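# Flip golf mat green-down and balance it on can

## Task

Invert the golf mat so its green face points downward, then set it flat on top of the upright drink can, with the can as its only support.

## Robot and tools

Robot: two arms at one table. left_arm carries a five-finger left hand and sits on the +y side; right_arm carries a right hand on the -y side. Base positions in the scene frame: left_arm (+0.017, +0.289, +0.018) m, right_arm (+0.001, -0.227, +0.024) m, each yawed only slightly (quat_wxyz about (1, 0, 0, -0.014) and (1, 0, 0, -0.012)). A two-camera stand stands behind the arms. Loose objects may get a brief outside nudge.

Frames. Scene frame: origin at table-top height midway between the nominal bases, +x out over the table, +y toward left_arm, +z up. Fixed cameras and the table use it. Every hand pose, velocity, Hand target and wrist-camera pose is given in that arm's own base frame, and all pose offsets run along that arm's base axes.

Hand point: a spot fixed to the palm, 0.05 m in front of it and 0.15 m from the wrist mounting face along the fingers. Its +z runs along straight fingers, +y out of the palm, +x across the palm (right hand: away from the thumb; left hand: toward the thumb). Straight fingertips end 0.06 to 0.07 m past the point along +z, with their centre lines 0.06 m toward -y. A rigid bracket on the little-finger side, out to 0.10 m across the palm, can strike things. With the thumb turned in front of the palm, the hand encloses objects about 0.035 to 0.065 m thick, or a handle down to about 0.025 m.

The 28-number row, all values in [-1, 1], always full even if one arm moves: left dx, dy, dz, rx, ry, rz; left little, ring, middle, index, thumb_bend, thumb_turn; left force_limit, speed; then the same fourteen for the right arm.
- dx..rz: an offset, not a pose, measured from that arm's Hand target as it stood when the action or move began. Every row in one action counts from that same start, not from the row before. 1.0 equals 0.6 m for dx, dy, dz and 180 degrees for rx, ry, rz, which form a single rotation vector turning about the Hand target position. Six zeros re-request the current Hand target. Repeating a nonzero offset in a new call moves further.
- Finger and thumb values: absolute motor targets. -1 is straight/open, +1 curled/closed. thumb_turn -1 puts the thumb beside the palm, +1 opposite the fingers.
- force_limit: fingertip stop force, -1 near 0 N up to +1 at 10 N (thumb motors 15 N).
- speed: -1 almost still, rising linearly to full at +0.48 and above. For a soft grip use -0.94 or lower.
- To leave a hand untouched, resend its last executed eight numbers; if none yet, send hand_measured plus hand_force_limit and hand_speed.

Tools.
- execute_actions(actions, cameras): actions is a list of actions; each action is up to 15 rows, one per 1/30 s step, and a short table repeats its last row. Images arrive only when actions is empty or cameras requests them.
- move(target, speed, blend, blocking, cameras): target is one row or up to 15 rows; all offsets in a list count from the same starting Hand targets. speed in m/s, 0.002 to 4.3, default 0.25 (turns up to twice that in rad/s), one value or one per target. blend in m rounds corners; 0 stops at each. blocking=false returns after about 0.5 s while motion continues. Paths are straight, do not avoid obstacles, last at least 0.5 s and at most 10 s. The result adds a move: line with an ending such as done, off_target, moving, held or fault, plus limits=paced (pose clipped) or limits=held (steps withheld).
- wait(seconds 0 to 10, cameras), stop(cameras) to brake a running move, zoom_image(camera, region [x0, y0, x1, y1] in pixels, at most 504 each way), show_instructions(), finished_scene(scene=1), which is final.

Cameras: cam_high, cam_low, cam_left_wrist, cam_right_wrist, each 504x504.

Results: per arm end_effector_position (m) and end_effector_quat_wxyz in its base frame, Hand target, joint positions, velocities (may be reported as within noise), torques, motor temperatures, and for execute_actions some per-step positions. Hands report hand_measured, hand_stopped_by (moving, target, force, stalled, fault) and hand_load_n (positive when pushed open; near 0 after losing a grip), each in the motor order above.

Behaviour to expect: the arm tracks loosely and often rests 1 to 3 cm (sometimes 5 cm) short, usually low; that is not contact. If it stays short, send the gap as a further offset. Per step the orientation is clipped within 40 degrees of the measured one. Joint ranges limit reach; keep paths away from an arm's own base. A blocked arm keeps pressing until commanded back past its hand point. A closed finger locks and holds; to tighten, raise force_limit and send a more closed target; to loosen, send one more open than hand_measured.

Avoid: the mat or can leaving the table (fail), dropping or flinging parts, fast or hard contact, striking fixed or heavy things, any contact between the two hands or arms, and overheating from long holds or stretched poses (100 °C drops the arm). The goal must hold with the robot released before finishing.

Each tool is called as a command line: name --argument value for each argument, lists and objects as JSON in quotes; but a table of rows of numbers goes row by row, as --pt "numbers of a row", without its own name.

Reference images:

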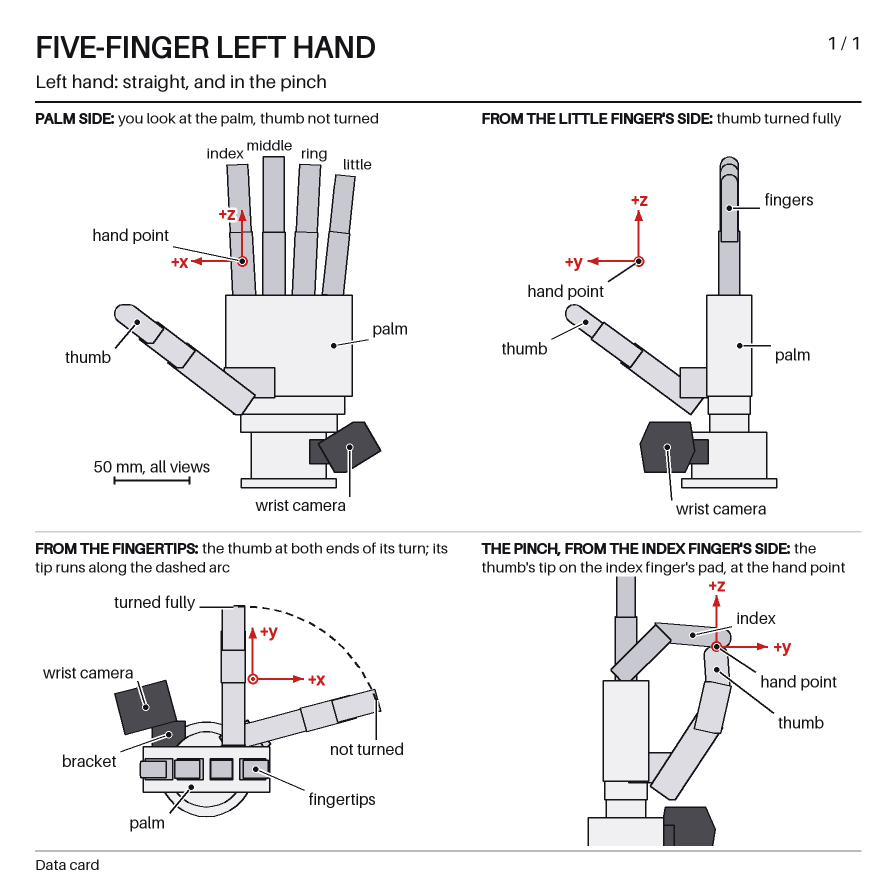

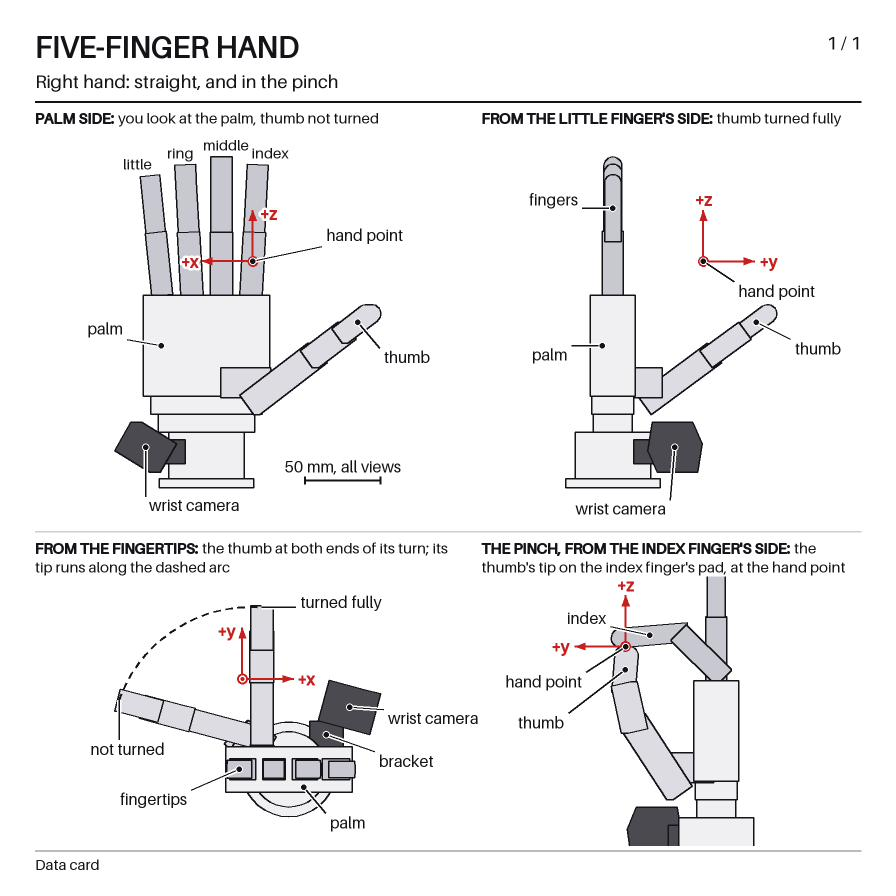

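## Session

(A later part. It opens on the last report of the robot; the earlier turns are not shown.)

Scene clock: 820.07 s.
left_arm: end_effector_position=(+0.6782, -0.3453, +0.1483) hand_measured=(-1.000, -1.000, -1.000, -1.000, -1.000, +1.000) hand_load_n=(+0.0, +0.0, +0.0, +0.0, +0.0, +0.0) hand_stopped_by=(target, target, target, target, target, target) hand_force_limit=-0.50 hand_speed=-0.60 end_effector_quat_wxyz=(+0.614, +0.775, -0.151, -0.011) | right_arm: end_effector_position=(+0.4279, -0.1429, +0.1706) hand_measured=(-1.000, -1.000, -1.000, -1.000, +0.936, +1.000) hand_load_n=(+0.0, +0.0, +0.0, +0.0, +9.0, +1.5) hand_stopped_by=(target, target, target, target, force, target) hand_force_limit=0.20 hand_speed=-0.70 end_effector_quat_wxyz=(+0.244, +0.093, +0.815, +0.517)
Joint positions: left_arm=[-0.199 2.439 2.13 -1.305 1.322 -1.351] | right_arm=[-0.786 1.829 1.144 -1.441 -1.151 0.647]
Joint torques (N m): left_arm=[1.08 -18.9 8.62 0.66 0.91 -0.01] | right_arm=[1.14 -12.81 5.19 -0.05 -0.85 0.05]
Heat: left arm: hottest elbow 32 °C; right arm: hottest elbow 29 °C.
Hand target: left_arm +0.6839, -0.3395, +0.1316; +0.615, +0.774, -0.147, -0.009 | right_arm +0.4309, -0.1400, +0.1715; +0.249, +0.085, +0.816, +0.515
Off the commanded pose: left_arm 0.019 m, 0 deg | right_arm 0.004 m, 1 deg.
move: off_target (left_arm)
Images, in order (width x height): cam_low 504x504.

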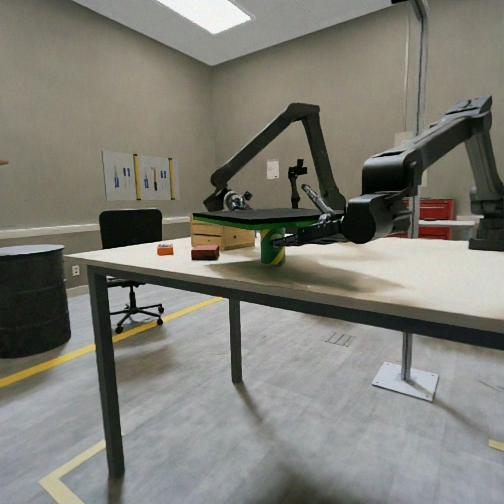

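move --target '[0,0,-0.012,0,0,0,-1,-1,-1,-1,-1,1,-0.5,-0.6,0,0,0.0,0,0,0,-1,-1,-1,-1,1,1,0.2,-0.7]' --speed 0.03 --cameras '["cam_low"]'

zoom_image --camera "cam_low" --region '[190, 175, 290, 275]'

zoom_image --camera "cam_low" --region '[245, 195, 325, 235]'

Scene clock: 821.33 s.
left_arm: end_effector_position=(+0.6790, -0.3455, +0.1417) hand_measured=(-1.000, -1.000, -1.000, -1.000, -1.000, +1.000) hand_load_n=(+0.0, +0.0, +0.0, +0.0, +0.0, +0.0) hand_stopped_by=(target, target, target, target, target, target) hand_force_limit=-0.50 hand_speed=-0.60 end_effector_quat_wxyz=(+0.614, +0.775, -0.152, -0.009) | right_arm: end_effector_position=(+0.4279, -0.1429, +0.1706) hand_measured=(-1.000, -1.000, -1.000, -1.000, +0.936, +1.000) hand_load_n=(+0.0, +0.0, +0.0, +0.0, +9.0, +1.5) hand_stopped_by=(target, target, target, target, force, target) hand_force_limit=0.20 hand_speed=-0.70 end_effector_quat_wxyz=(+0.244, +0.093, +0.815, +0.517)
Joint positions: left_arm=[-0.199 2.448 2.13 -1.293 1.322 -1.351] | right_arm=[-0.786 1.829 1.144 -1.441 -1.151 0.647]
Joint torques (N m): left_arm=[1.08 -18.84 8.38 0.69 0.91 0] | right_arm=[1.14 -12.81 5.16 -0.08 -0.86 0.06]
Heat: left arm: hottest elbow 32 °C; right arm: hottest elbow 29 °C.
Hand target: left_arm +0.6840, -0.3395, +0.1245; +0.615, +0.774, -0.147, -0.009 | right_arm +0.4309, -0.1400, +0.1715; +0.249, +0.085, +0.816, +0.515
Off the commanded pose: left_arm 0.019 m, 1 deg | right_arm 0.004 m, 1 deg.
move: off_target (left_arm)
Images, in order (width x height): cam_low 504x504.

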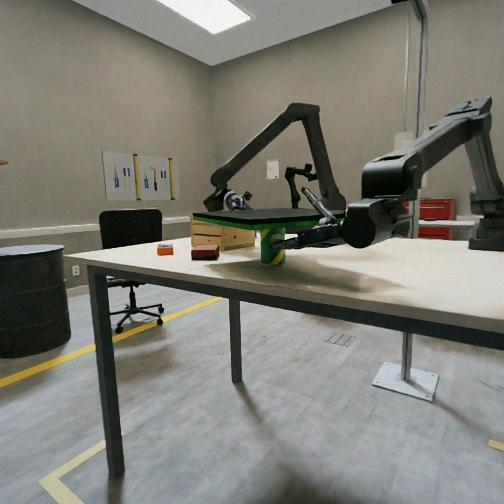

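Scaled by 5.040 from the camera's 504x504 image, which has a finer 720x720 frame.

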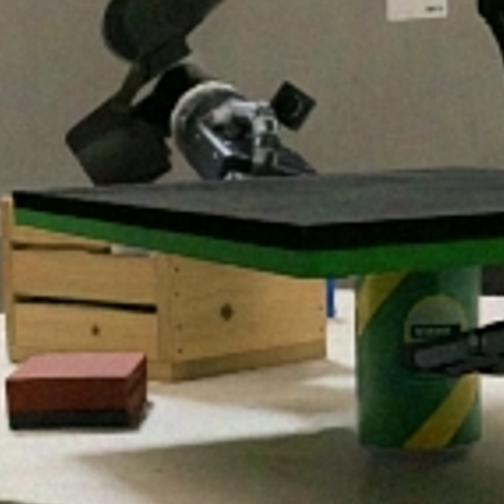

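Scaled by 6.300 from the camera's 504x504 image, which has a finer 720x720 frame.

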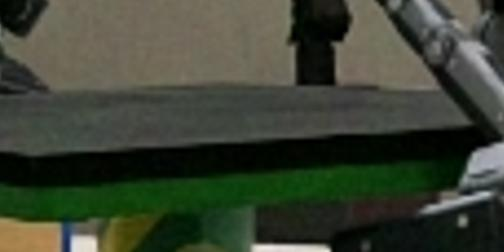

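move --target '[0,0,0,0,0,0,-1,-1,-1,-1,-1,1,-0.5,-0.6,0,0,-0.014,0,0,0,-1,-1,-1,-1,1,1,0.2,-0.7]' --speed 0.03 --cameras '["cam_low"]'

zoom_image --camera "cam_low" --region '[190, 175, 290, 275]'

Scene clock: 822.37 s.
left_arm: end_effector_position=(+0.6790, -0.3455, +0.1417) hand_measured=(-1.000, -1.000, -1.000, -1.000, -1.000, +1.000) hand_load_n=(+0.0, +0.0, -0.5, +0.0, -0.5, +0.0) hand_stopped_by=(target, target, target, target, target, target) hand_force_limit=-0.50 hand_speed=-0.60 end_effector_quat_wxyz=(+0.614, +0.775, -0.152, -0.009) | right_arm: end_effector_position=(+0.4289, -0.1439, +0.1685) hand_measured=(-1.000, -1.000, -1.000, -1.000, +0.936, +1.000) hand_load_n=(+0.0, +0.0, +0.0, +0.0, +9.0, +1.5) hand_stopped_by=(target, target, target, target, force, target) hand_force_limit=0.20 hand_speed=-0.70 end_effector_quat_wxyz=(+0.249, +0.089, +0.816, +0.513)
Joint positions: left_arm=[-0.199 2.448 2.13 -1.293 1.322 -1.351] | right_arm=[-0.786 1.831 1.144 -1.423 -1.152 0.647]
Joint torques (N m): left_arm=[1.08 -18.9 8.36 0.69 0.91 0] | right_arm=[1.03 -11.99 4.64 0.03 -0.8 0.05]
Heat: left arm: hottest elbow 31 °C; right arm: hottest elbow 29 °C.
Hand target: left_arm +0.6840, -0.3395, +0.1245; +0.615, +0.774, -0.147, -0.009 | right_arm +0.4309, -0.1400, +0.1632; +0.248, +0.085, +0.816, +0.515
Off the commanded pose: left_arm 0.019 m, 1 deg | right_arm 0.007 m, 1 deg.
move: off_target (left_arm)
Images, in order (width x height): cam_low 504x504.

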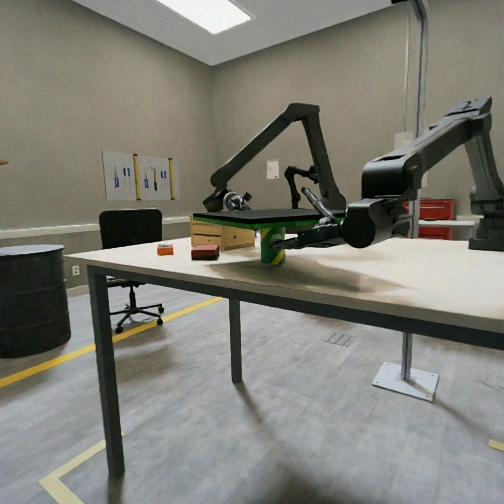

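Scaled by 5.040 from the camera's 504x504 image, which has a finer 720x720 frame.

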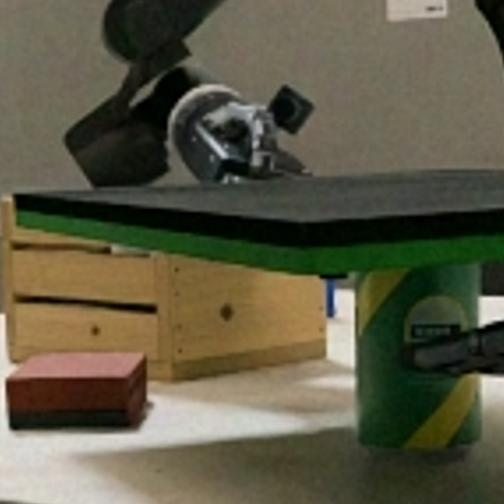

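move --target '[0,0,0,0,0,0,-1,-1,-1,-1,-1,1,-0.5,-0.6,0,0,-0.012,0,0,0,-1,-1,-1,-1,1,1,0.2,-0.7]' --speed 0.03 --cameras '["cam_low"]'

zoom_image --camera "cam_low" --region '[190, 175, 290, 275]'

Scene clock: 823.43 s.
left_arm: end_effector_position=(+0.6790, -0.3455, +0.1417) hand_measured=(-1.000, -1.000, -1.000, -1.000, -1.000, +1.000) hand_load_n=(+0.0, +0.0, +0.0, +0.0, +0.0, +0.0) hand_stopped_by=(target, target, target, target, target, target) hand_force_limit=-0.50 hand_speed=-0.60 end_effector_quat_wxyz=(+0.614, +0.775, -0.152, -0.009) | right_arm: end_effector_position=(+0.4288, -0.1437, +0.1609) hand_measured=(-1.000, -1.000, -1.000, -1.000, +0.936, +1.000) hand_load_n=(+0.0, +0.5, +0.5, +0.0, +9.0, +1.5) hand_stopped_by=(target, target, target, target, force, target) hand_force_limit=0.20 hand_speed=-0.70 end_effector_quat_wxyz=(+0.249, +0.090, +0.816, +0.514)
Joint positions: left_arm=[-0.199 2.448 2.13 -1.293 1.322 -1.351] | right_arm=[-0.786 1.844 1.138 -1.406 -1.153 0.647]
Joint torques (N m): left_arm=[1.08 -18.84 8.39 0.68 0.9 0] | right_arm=[1.08 -12.28 4.68 0.01 -0.79 0.06]
Heat: left arm: hottest elbow 31 °C; right arm: hottest elbow 29 °C.
Hand target: left_arm +0.6840, -0.3395, +0.1245; +0.615, +0.774, -0.147, -0.009 | right_arm +0.4310, -0.1400, +0.1560; +0.249, +0.085, +0.816, +0.515
Off the commanded pose: left_arm 0.019 m, 1 deg | right_arm 0.007 m, 1 deg.
move: off_target (left_arm)
Images, in order (width x height): cam_low 504x504.

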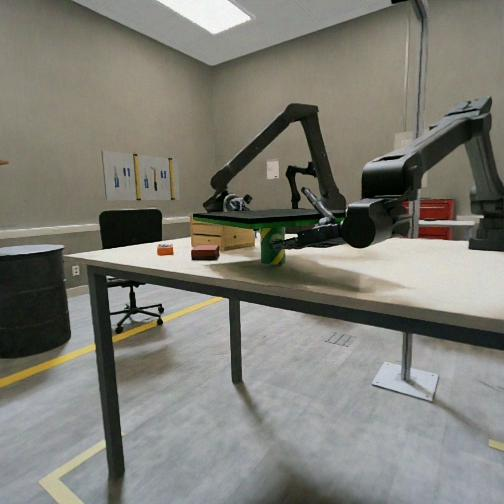

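Scaled by 5.040 from the camera's 504x504 image, which has a finer 720x720 frame.

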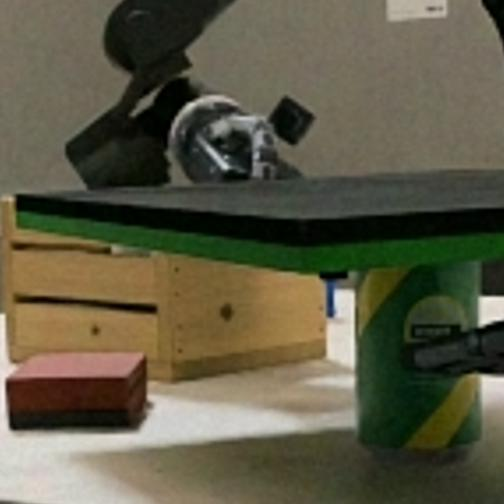

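move --target '[0.005,0.035,0.02,0,0,0,-1,-1,-1,-1,-1,1,-0.5,-0.6,0,0,0,0,0,0,-1,-1,-1,-1,1,1,0.2,-0.7]' --speed 0.03 --cameras '["cam_low"]'

zoom_image --camera "cam_low" --region '[190, 175, 290, 275]'

zoom_image --camera "cam_low" --region '[245, 180, 345, 260]'

Scene clock: 825.70 s.
left_arm: end_effector_position=(+0.6771, -0.3232, +0.1422) hand_measured=(-1.000, -1.000, -1.000, -1.000, -1.000, +1.000) hand_load_n=(+0.0, +0.0, +0.0, +0.0, +0.0, +0.0) hand_stopped_by=(target, target, target, target, target, target) hand_force_limit=-0.50 hand_speed=-0.60 end_effector_quat_wxyz=(+0.615, +0.775, -0.145, -0.014) | right_arm: end_effector_position=(+0.4288, -0.1438, +0.1609) hand_measured=(-1.000, -1.000, -1.000, -1.000, +0.936, +1.000) hand_load_n=(+0.0, +0.0, +0.0, +0.0, +9.0, +1.5) hand_stopped_by=(target, target, target, target, force, target) hand_force_limit=0.20 hand_speed=-0.70 end_effector_quat_wxyz=(+0.249, +0.090, +0.816, +0.514)
Joint positions: left_arm=[-0.168 2.456 2.142 -1.418 1.322 -1.243] | right_arm=[-0.786 1.844 1.138 -1.406 -1.153 0.647]
Joint torques (N m): left_arm=[1.08 -18.67 11.25 -0.36 0.78 -0.01] | right_arm=[1.14 -12.1 4.7 0.05 -0.8 0.05]
Heat: left arm: hottest elbow 31 °C; right arm: hottest elbow 29 °C.
Hand target: left_arm +0.6870, -0.3184, +0.1366; +0.615, +0.774, -0.147, -0.009 | right_arm +0.4310, -0.1400, +0.1560; +0.249, +0.085, +0.816, +0.515
Off the commanded pose: left_arm 0.012 m, 1 deg | right_arm 0.006 m, 1 deg.
move: off_target (left_arm)
Images, in order (width x height): cam_low 504x504.

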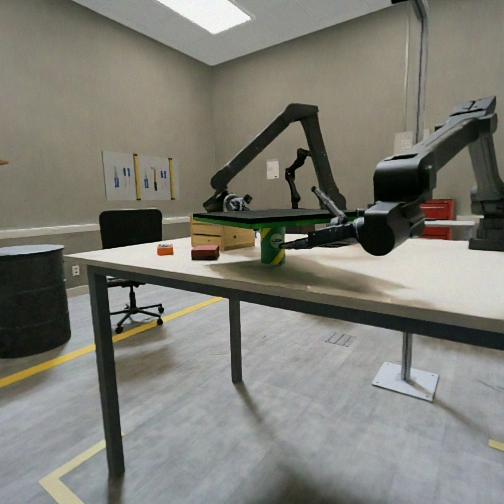

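Scaled by 5.040 from the camera's 504x504 image, which has a finer 720x720 frame.

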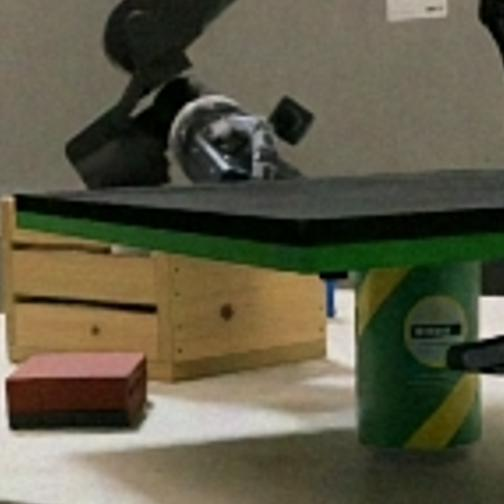

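Scaled by 5.040 from the camera's 504x504 image, which has a finer 720x720 frame.

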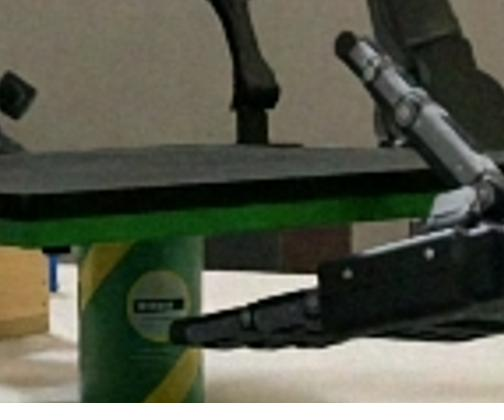

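move --target '[0.01,0.06,0.015,0,0,0,-1,-1,-1,-1,-1,1,-0.5,-0.6,0,0,0,0,0,0,-1,-1,-1,-1,1,1,0.2,-0.7]' --speed 0.04 --cameras '["cam_low"]'

zoom_image --camera "cam_low" --region '[190, 175, 290, 275]'

zoom_image --camera "cam_low" --region '[245, 180, 345, 260]'

Scene clock: 827.90 s.
left_arm: end_effector_position=(+0.6847, -0.2870, +0.1520) hand_measured=(-1.000, -1.000, -1.000, -1.000, -1.000, +1.000) hand_load_n=(+0.0, +0.0, +0.0, +0.0, -0.5, +0.0) hand_stopped_by=(target, target, target, target, target, target) hand_force_limit=-0.50 hand_speed=-0.60 end_effector_quat_wxyz=(+0.616, +0.774, -0.144, -0.012) | right_arm: end_effector_position=(+0.4288, -0.1438, +0.1609) hand_measured=(-1.000, -1.000, -1.000, -1.000, +0.936, +1.000) hand_load_n=(+0.0, +0.0, +0.0, +0.0, +9.5, +1.5) hand_stopped_by=(target, target, target, target, force, target) hand_force_limit=0.20 hand_speed=-0.70 end_effector_quat_wxyz=(+0.249, +0.090, +0.816, +0.514)
Joint positions: left_arm=[-0.116 2.501 2.245 -1.655 1.313 -1.056] | right_arm=[-0.786 1.844 1.138 -1.406 -1.153 0.647]
Joint torques (N m): left_arm=[0.91 -18.9 11.14 -0.61 0.61 0] | right_arm=[0.97 -12.16 4.66 0.05 -0.8 0.06]
Heat: left arm: hottest elbow 32 °C; right arm: hottest elbow 29 °C.
Hand target: left_arm +0.6930, -0.2824, +0.1455; +0.615, +0.774, -0.147, -0.009 | right_arm +0.4310, -0.1400, +0.1560; +0.249, +0.085, +0.816, +0.515
Off the commanded pose: left_arm 0.011 m, 1 deg | right_arm 0.006 m, 1 deg.
move: off_target (left_arm)
Images, in order (width x height): cam_low 504x504.

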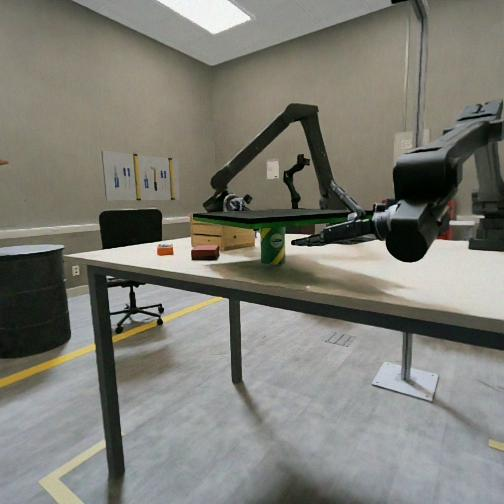

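Scaled by 5.040 from the camera's 504x504 image, which has a finer 720x720 frame.

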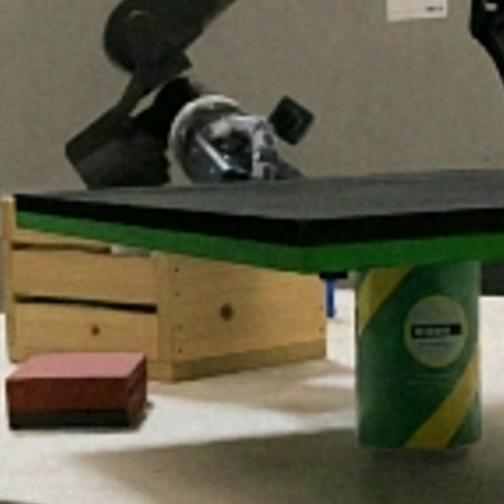

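Scaled by 5.040 from the camera's 504x504 image, which has a finer 720x720 frame.

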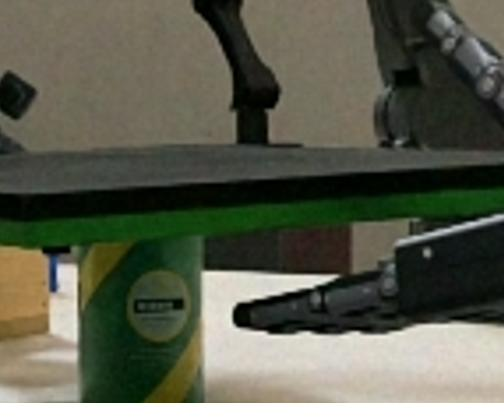

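move --target '[0.02,0.15,-0.01,0,0,0,-1,-1,-1,-1,-1,1,-0.5,-0.6,0,0,0,0,0,0,-1,-1,-1,-1,1,1,0.2,-0.7]' --speed 0.06 --cameras '["cam_low"]'

zoom_image --camera "cam_low" --region '[190, 175, 290, 275]'

zoom_image --camera "cam_low" --region '[245, 180, 345, 260]'

Scene clock: 837.27 s.
left_arm: end_effector_position=(+0.7055, -0.1959, +0.1446) hand_measured=(-1.000, -1.000, -1.000, -1.000, -1.000, +1.000) hand_load_n=(+0.0, +0.0, +0.0, +0.0, +0.0, +0.0) hand_stopped_by=(target, target, target, target, target, target) hand_force_limit=-0.50 hand_speed=-0.60 end_effector_quat_wxyz=(+0.604, +0.787, -0.120, +0.033) | right_arm: end_effector_position=(+0.4288, -0.1438, +0.1609) hand_measured=(-1.000, -1.000, -1.000, -1.000, +0.936, +1.000) hand_load_n=(+0.0, +0.0, +0.0, +0.0, +9.0, +1.5) hand_stopped_by=(target, target, target, target, force, target) hand_force_limit=0.20 hand_speed=-0.70 end_effector_quat_wxyz=(+0.249, +0.090, +0.816, +0.514)
Joint positions: left_arm=[0.014 2.501 2.236 -1.683 1.278 -0.974] | right_arm=[-0.786 1.844 1.138 -1.406 -1.153 0.647]
Joint torques (N m): left_arm=[0.56 -20.42 7.54 -0.7 0.58 0.01] | right_arm=[1.08 -12.1 4.7 0.08 -0.78 0.05]
Heat: left arm: hottest elbow 32 °C; right arm: hottest elbow 29 °C.
Hand target: left_arm +0.7050, -0.1924, +0.1396; +0.615, +0.774, -0.147, -0.009 | right_arm +0.4310, -0.1400, +0.1560; +0.249, +0.085, +0.816, +0.515
Off the commanded pose: left_arm 0.006 m, 6 deg | right_arm 0.006 m, 1 deg.
joint sent to its limit (left arm) — joint 4 (wrist pitch), lower limit. The joint targets are off in orientation, not in position.
move: off_target (left_arm)
Images, in order (width x height): cam_low 504x504.

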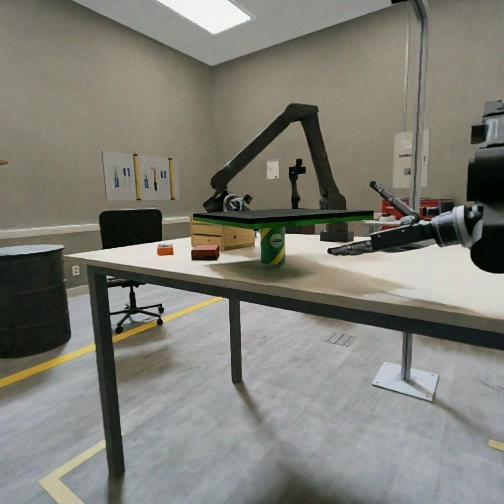

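Scaled by 5.040 from the camera's 504x504 image, which has a finer 720x720 frame.

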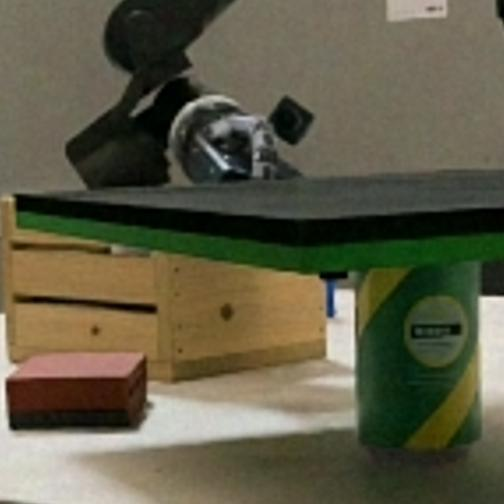

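Scaled by 5.040 from the camera's 504x504 image, which has a finer 720x720 frame.

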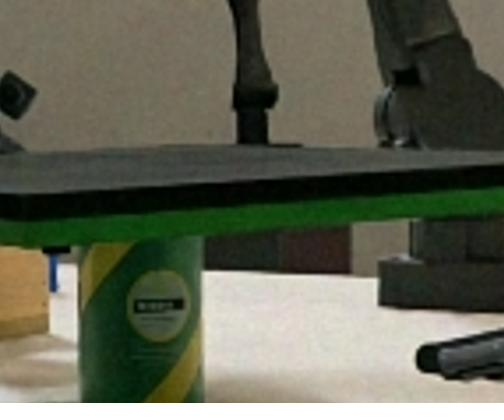

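move --target '[0,0,0,0,0,0,-1,-1,-1,-1,-1,1,-0.5,-0.6,-0.02,-0.032,0,0,0,0,-1,-1,-1,-1,1,1,0.2,-0.7]' --speed 0.03 --cameras '["cam_low","cam_high"]'

zoom_image --camera "cam_low" --region '[190, 175, 290, 275]'

zoom_image --camera "cam_high" --region '[130, 80, 290, 240]'

Scene clock: 839.03 s.
left_arm: end_effector_position=(+0.7054, -0.1959, +0.1446) hand_measured=(-1.000, -1.000, -1.000, -1.000, -1.000, +1.000) hand_load_n=(+0.0, +0.0, +0.0, +0.0, +0.0, +0.0) hand_stopped_by=(target, target, target, target, target, target) hand_force_limit=-0.50 hand_speed=-0.60 end_effector_quat_wxyz=(+0.604, +0.787, -0.120, +0.033) | right_arm: end_effector_position=(+0.4150, -0.1492, +0.1529) hand_measured=(-1.000, -1.000, -1.000, -1.000, +0.936, +1.000) hand_load_n=(+0.0, +0.0, +0.0, +0.0, +9.0, +1.5) hand_stopped_by=(target, target, target, target, force, target) hand_force_limit=0.20 hand_speed=-0.70 end_effector_quat_wxyz=(+0.245, +0.085, +0.815, +0.518)
Joint positions: left_arm=[0.014 2.501 2.236 -1.683 1.278 -0.973] | right_arm=[-0.816 1.871 1.138 -1.467 -1.131 0.557]
Joint torques (N m): left_arm=[0.62 -20.48 7.57 -0.72 0.59 0] | right_arm=[-0.32 -12.04 6.95 -1.26 -0.53 -0.03]
Heat: left arm: hottest elbow 32 °C; right arm: hottest elbow 29 °C.
Hand target: left_arm +0.7050, -0.1924, +0.1396; +0.615, +0.774, -0.147, -0.009 | right_arm +0.4189, -0.1592, +0.1559; +0.248, +0.085, +0.816, +0.515
Off the commanded pose: left_arm 0.006 m, 6 deg | right_arm 0.011 m, 1 deg.
joint sent to its limit (left arm) — joint 4 (wrist pitch), lower limit. The joint targets are off in orientation, not in position.
move: off_target (left_arm, right_arm)
Images, in order (width x height): cam_high 504x504, cam_low 504x504.

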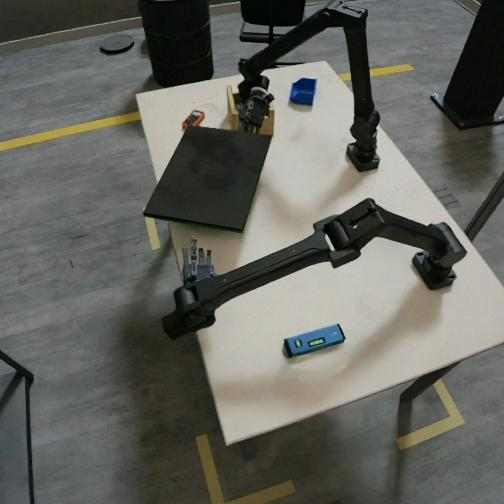

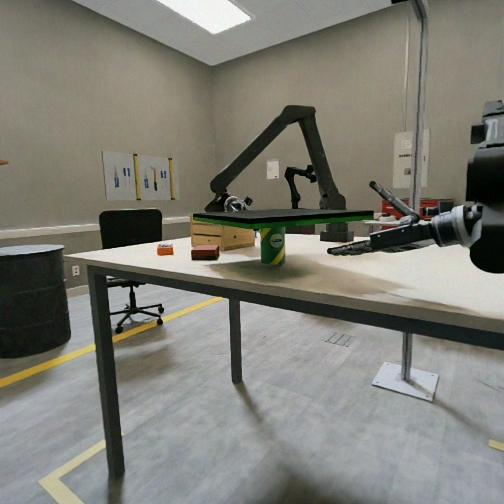

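Scaled by 5.040 from the camera's 504x504 image, which has a finer 720x720 frame.

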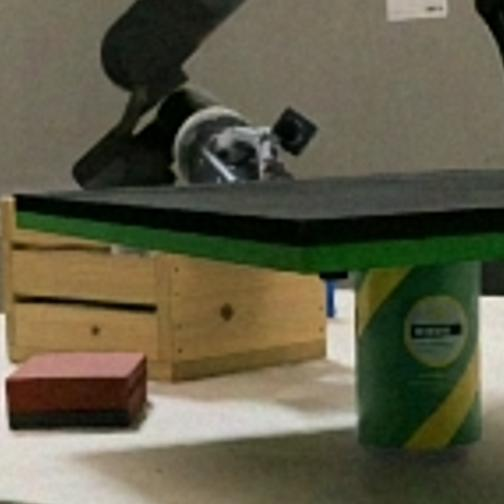

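Scaled by 3.150 from the camera's 504x504 image, which has a finer 720x720 frame.

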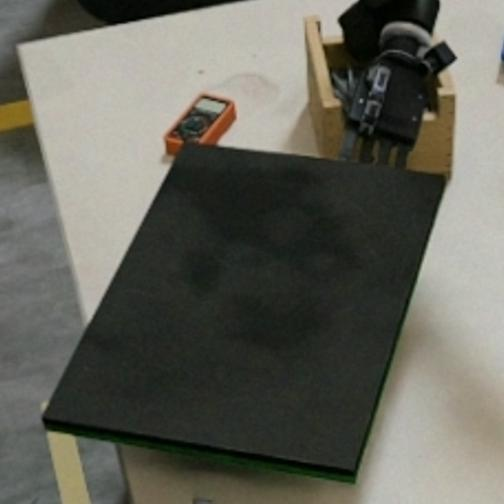

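move --target '[0,0,0,0,0,0,-1,-1,-1,-1,-1,1,-0.5,-0.6,-0.035,-0.055,0,0,0,0,-1,-1,-1,-1,1,1,0.2,-0.7]' --speed 0.04 --cameras '["cam_low","cam_high"]'

zoom_image --camera "cam_low" --region '[190, 175, 290, 275]'

zoom_image --camera "cam_high" --region '[130, 80, 290, 240]'

Scene clock: 840.90 s.
left_arm: end_effector_position=(+0.7054, -0.1959, +0.1446) hand_measured=(-1.000, -1.000, -1.000, -1.000, -1.000, +1.000) hand_load_n=(+0.0, +0.0, +0.0, +0.0, +0.0, +0.0) hand_stopped_by=(target, target, target, target, target, target) hand_force_limit=-0.50 hand_speed=-0.60 end_effector_quat_wxyz=(+0.604, +0.787, -0.120, +0.033) | right_arm: end_effector_position=(+0.3967, -0.1819, +0.1576) hand_measured=(-1.000, -1.000, -1.000, -1.000, +0.936, +1.000) hand_load_n=(+0.0, +0.5, +0.0, +0.0, +9.0, +1.5) hand_stopped_by=(target, target, target, target, force, target) hand_force_limit=0.20 hand_speed=-0.70 end_effector_quat_wxyz=(+0.250, +0.078, +0.818, +0.512)
Joint positions: left_arm=[0.014 2.501 2.236 -1.683 1.278 -0.973] | right_arm=[-0.895 1.907 1.201 -1.597 -1.079 0.416]
Joint torques (N m): left_arm=[0.62 -20.42 7.53 -0.69 0.59 0] | right_arm=[-0.44 -11.63 6.53 -1.69 -0.47 0.01]
Heat: left arm: hottest elbow 32 °C; right arm: hottest elbow 29 °C.
Hand target: left_arm +0.7050, -0.1924, +0.1396; +0.615, +0.774, -0.147, -0.009 | right_arm +0.3979, -0.1921, +0.1559; +0.249, +0.085, +0.816, +0.515
Off the commanded pose: left_arm 0.006 m, 6 deg | right_arm 0.010 m, 1 deg.
joint sent to its limit (left arm) — joint 4 (wrist pitch), lower limit. The joint targets are off in orientation, not in position.
move: off_target (left_arm)
Images, in order (width x height): cam_high 504x504, cam_low 504x504.

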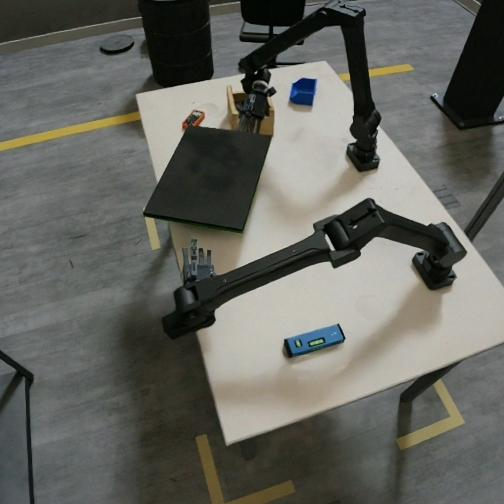

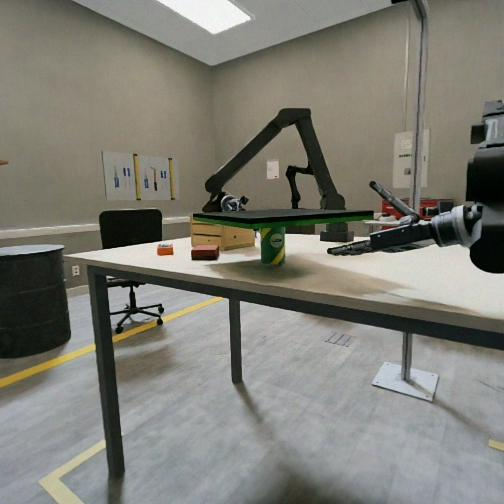

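Scaled by 5.040 from the camera's 504x504 image, which has a finer 720x720 frame.

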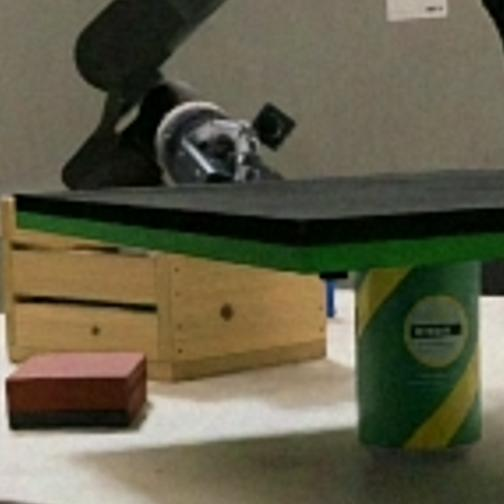

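Scaled by 3.150 from the camera's 504x504 image, which has a finer 720x720 frame.

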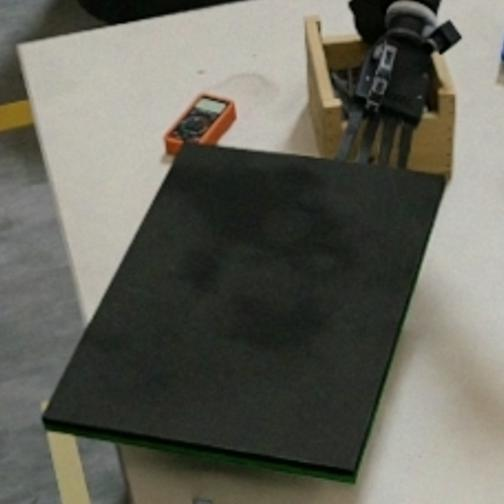

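move --pt "0 0 0 0 0 0 -1 -1 -1 -1 -1 1 -0.5 -0.6 -0.03 -0.05 0.01 0 0 0 -1 -1 -1 -1 1 1 0.2 -0.7" --pt "0 0 0 0 0 0 -1 -1 -1 -1 -1 1 -0.5 -0.6 -0.07 -0.11 0.08 0 0 0 -1 -1 -1 -1 1 1 0.2 -0.7" --speed 0.06 --blend 0.01 --cameras '["cam_low","cam_high"]'

zoom_image --camera "cam_low" --region '[190, 175, 290, 275]'

zoom_image --camera "cam_high" --region '[130, 80, 290, 240]'

Scene clock: 843.37 s.
left_arm: end_effector_position=(+0.7054, -0.1959, +0.1446) hand_measured=(-1.000, -1.000, -1.000, -1.000, -1.000, +1.000) hand_load_n=(+0.0, +0.5, +0.0, +0.0, +0.0, +0.0) hand_stopped_by=(target, target, target, target, target, target) hand_force_limit=-0.50 hand_speed=-0.60 end_effector_quat_wxyz=(+0.604, +0.787, -0.120, +0.033) | right_arm: end_effector_position=(+0.3564, -0.2477, +0.1854) hand_measured=(-1.000, -1.000, -1.000, -1.000, +0.936, +1.000) hand_load_n=(+0.0, +0.0, +0.0, +0.0, +9.0, +1.0) hand_stopped_by=(target, target, target, target, force, target) hand_force_limit=0.20 hand_speed=-0.70 end_effector_quat_wxyz=(+0.271, +0.126, +0.829, +0.472)
Joint positions: left_arm=[0.014 2.501 2.236 -1.683 1.278 -0.973] | right_arm=[-1.064 1.857 1.258 -1.68 -1.005 0.407]
Joint torques (N m): left_arm=[0.62 -20.48 7.54 -0.69 0.59 0] | right_arm=[-0.56 -15.5 7.53 -1.46 -0.33 0.21]
Heat: left arm: hottest elbow 32 °C; right arm: hottest elbow 29 °C.
Hand target: left_arm +0.7050, -0.1924, +0.1396; +0.615, +0.774, -0.147, -0.009 | right_arm +0.3559, -0.2583, +0.2039; +0.249, +0.085, +0.816, +0.515
Off the commanded pose: left_arm 0.006 m, 6 deg | right_arm 0.021 m, 7 deg.
joint sent to its limit (left arm) — joint 4 (wrist pitch), lower limit. The joint targets are off in orientation, not in position.
joint sent to its limit (right arm) — joint 4 (wrist pitch), lower limit. The joint targets are off in orientation, not in position.
move: off_target (left_arm, right_arm)
Images, in order (width x height): cam_high 504x504, cam_low 504x504.

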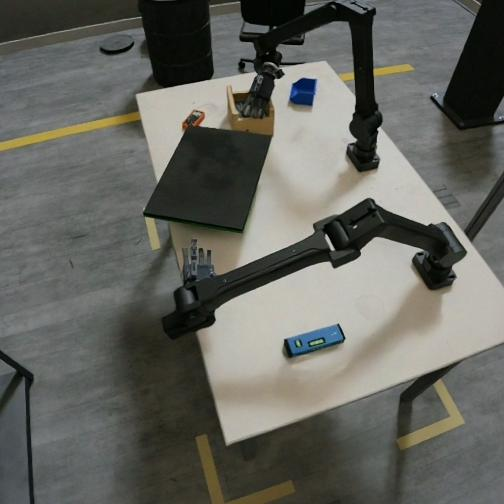

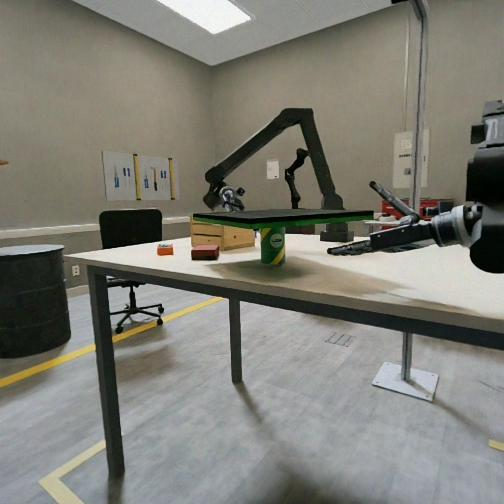

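Scaled by 5.040 from the camera's 504x504 image, which has a finer 720x720 frame.

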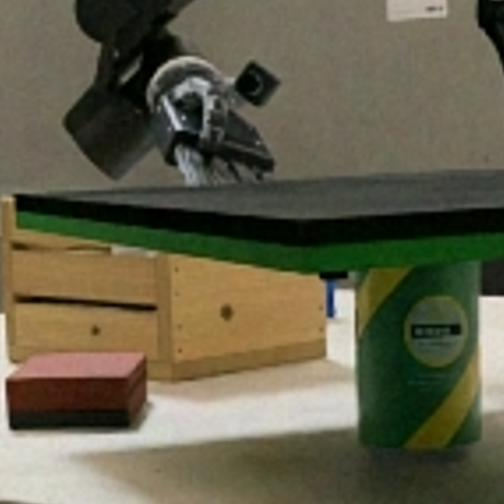

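Scaled by 3.150 from the camera's 504x504 image, which has a finer 720x720 frame.

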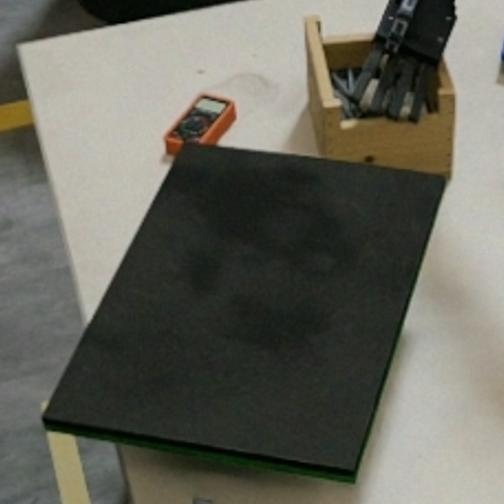

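wait --seconds 1 --cameras '["cam_high","cam_low"]'

Scene clock: 844.60 s.
left_arm: end_effector_position=(+0.7054, -0.1959, +0.1446) hand_measured=(-1.000, -1.000, -1.000, -1.000, -1.000, +1.000) hand_load_n=(+0.0, +0.0, +0.0, +0.0, +0.0, +0.0) hand_stopped_by=(target, target, target, target, target, target) hand_force_limit=-0.50 hand_speed=-0.60 end_effector_quat_wxyz=(+0.604, +0.787, -0.120, +0.033) | right_arm: end_effector_position=(+0.3564, -0.2477, +0.1854) hand_measured=(-1.000, -1.000, -1.000, -1.000, +0.936, +1.000) hand_load_n=(+0.0, +0.0, +0.0, +0.0, +9.0, +1.5) hand_stopped_by=(target, target, target, target, force, target) hand_force_limit=0.20 hand_speed=-0.70 end_effector_quat_wxyz=(+0.271, +0.126, +0.829, +0.472)
Joint positions: left_arm=[0.014 2.501 2.236 -1.683 1.278 -0.973] | right_arm=[-1.064 1.857 1.258 -1.68 -1.005 0.407]
Joint torques (N m): left_arm=[0.62 -20.48 7.54 -0.69 0.59 0] | right_arm=[-0.38 -15.44 7.56 -1.48 -0.35 0.17]
Heat: left arm: hottest elbow 32 °C; right arm: hottest elbow 29 °C.
Hand target: left_arm +0.7050, -0.1924, +0.1396; +0.615, +0.774, -0.147, -0.009 | right_arm +0.3559, -0.2582, +0.2039; +0.249, +0.085, +0.816, +0.515
Off the commanded pose: left_arm 0.006 m, 6 deg | right_arm 0.021 m, 7 deg.
wait: 1.00 s; at rest from the start
Images, in order (width x height): cam_high 504x504, cam_low 504x504.

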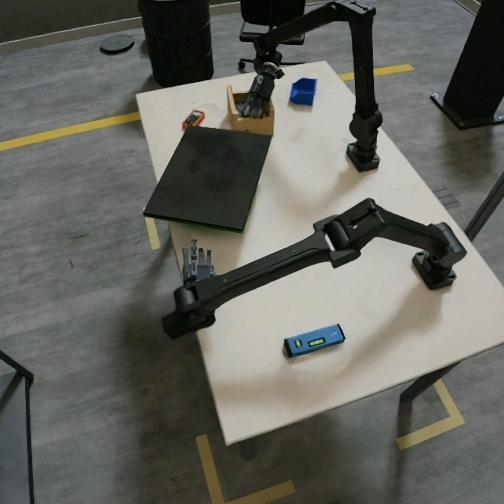

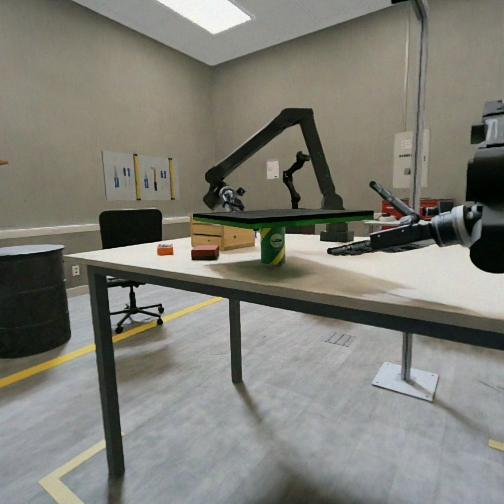

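zoom_image --camera "cam_low" --region '[180, 180, 390, 280]'

Scaled by 2.400 from the camera's 504x504 image, which has a finer 720x720 frame.

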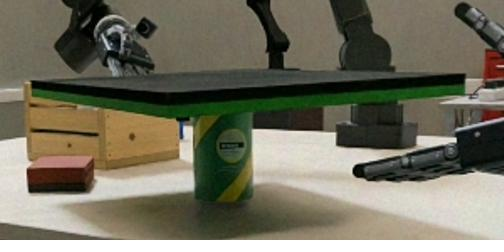

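finished_scene

The scene is finished: the task was done.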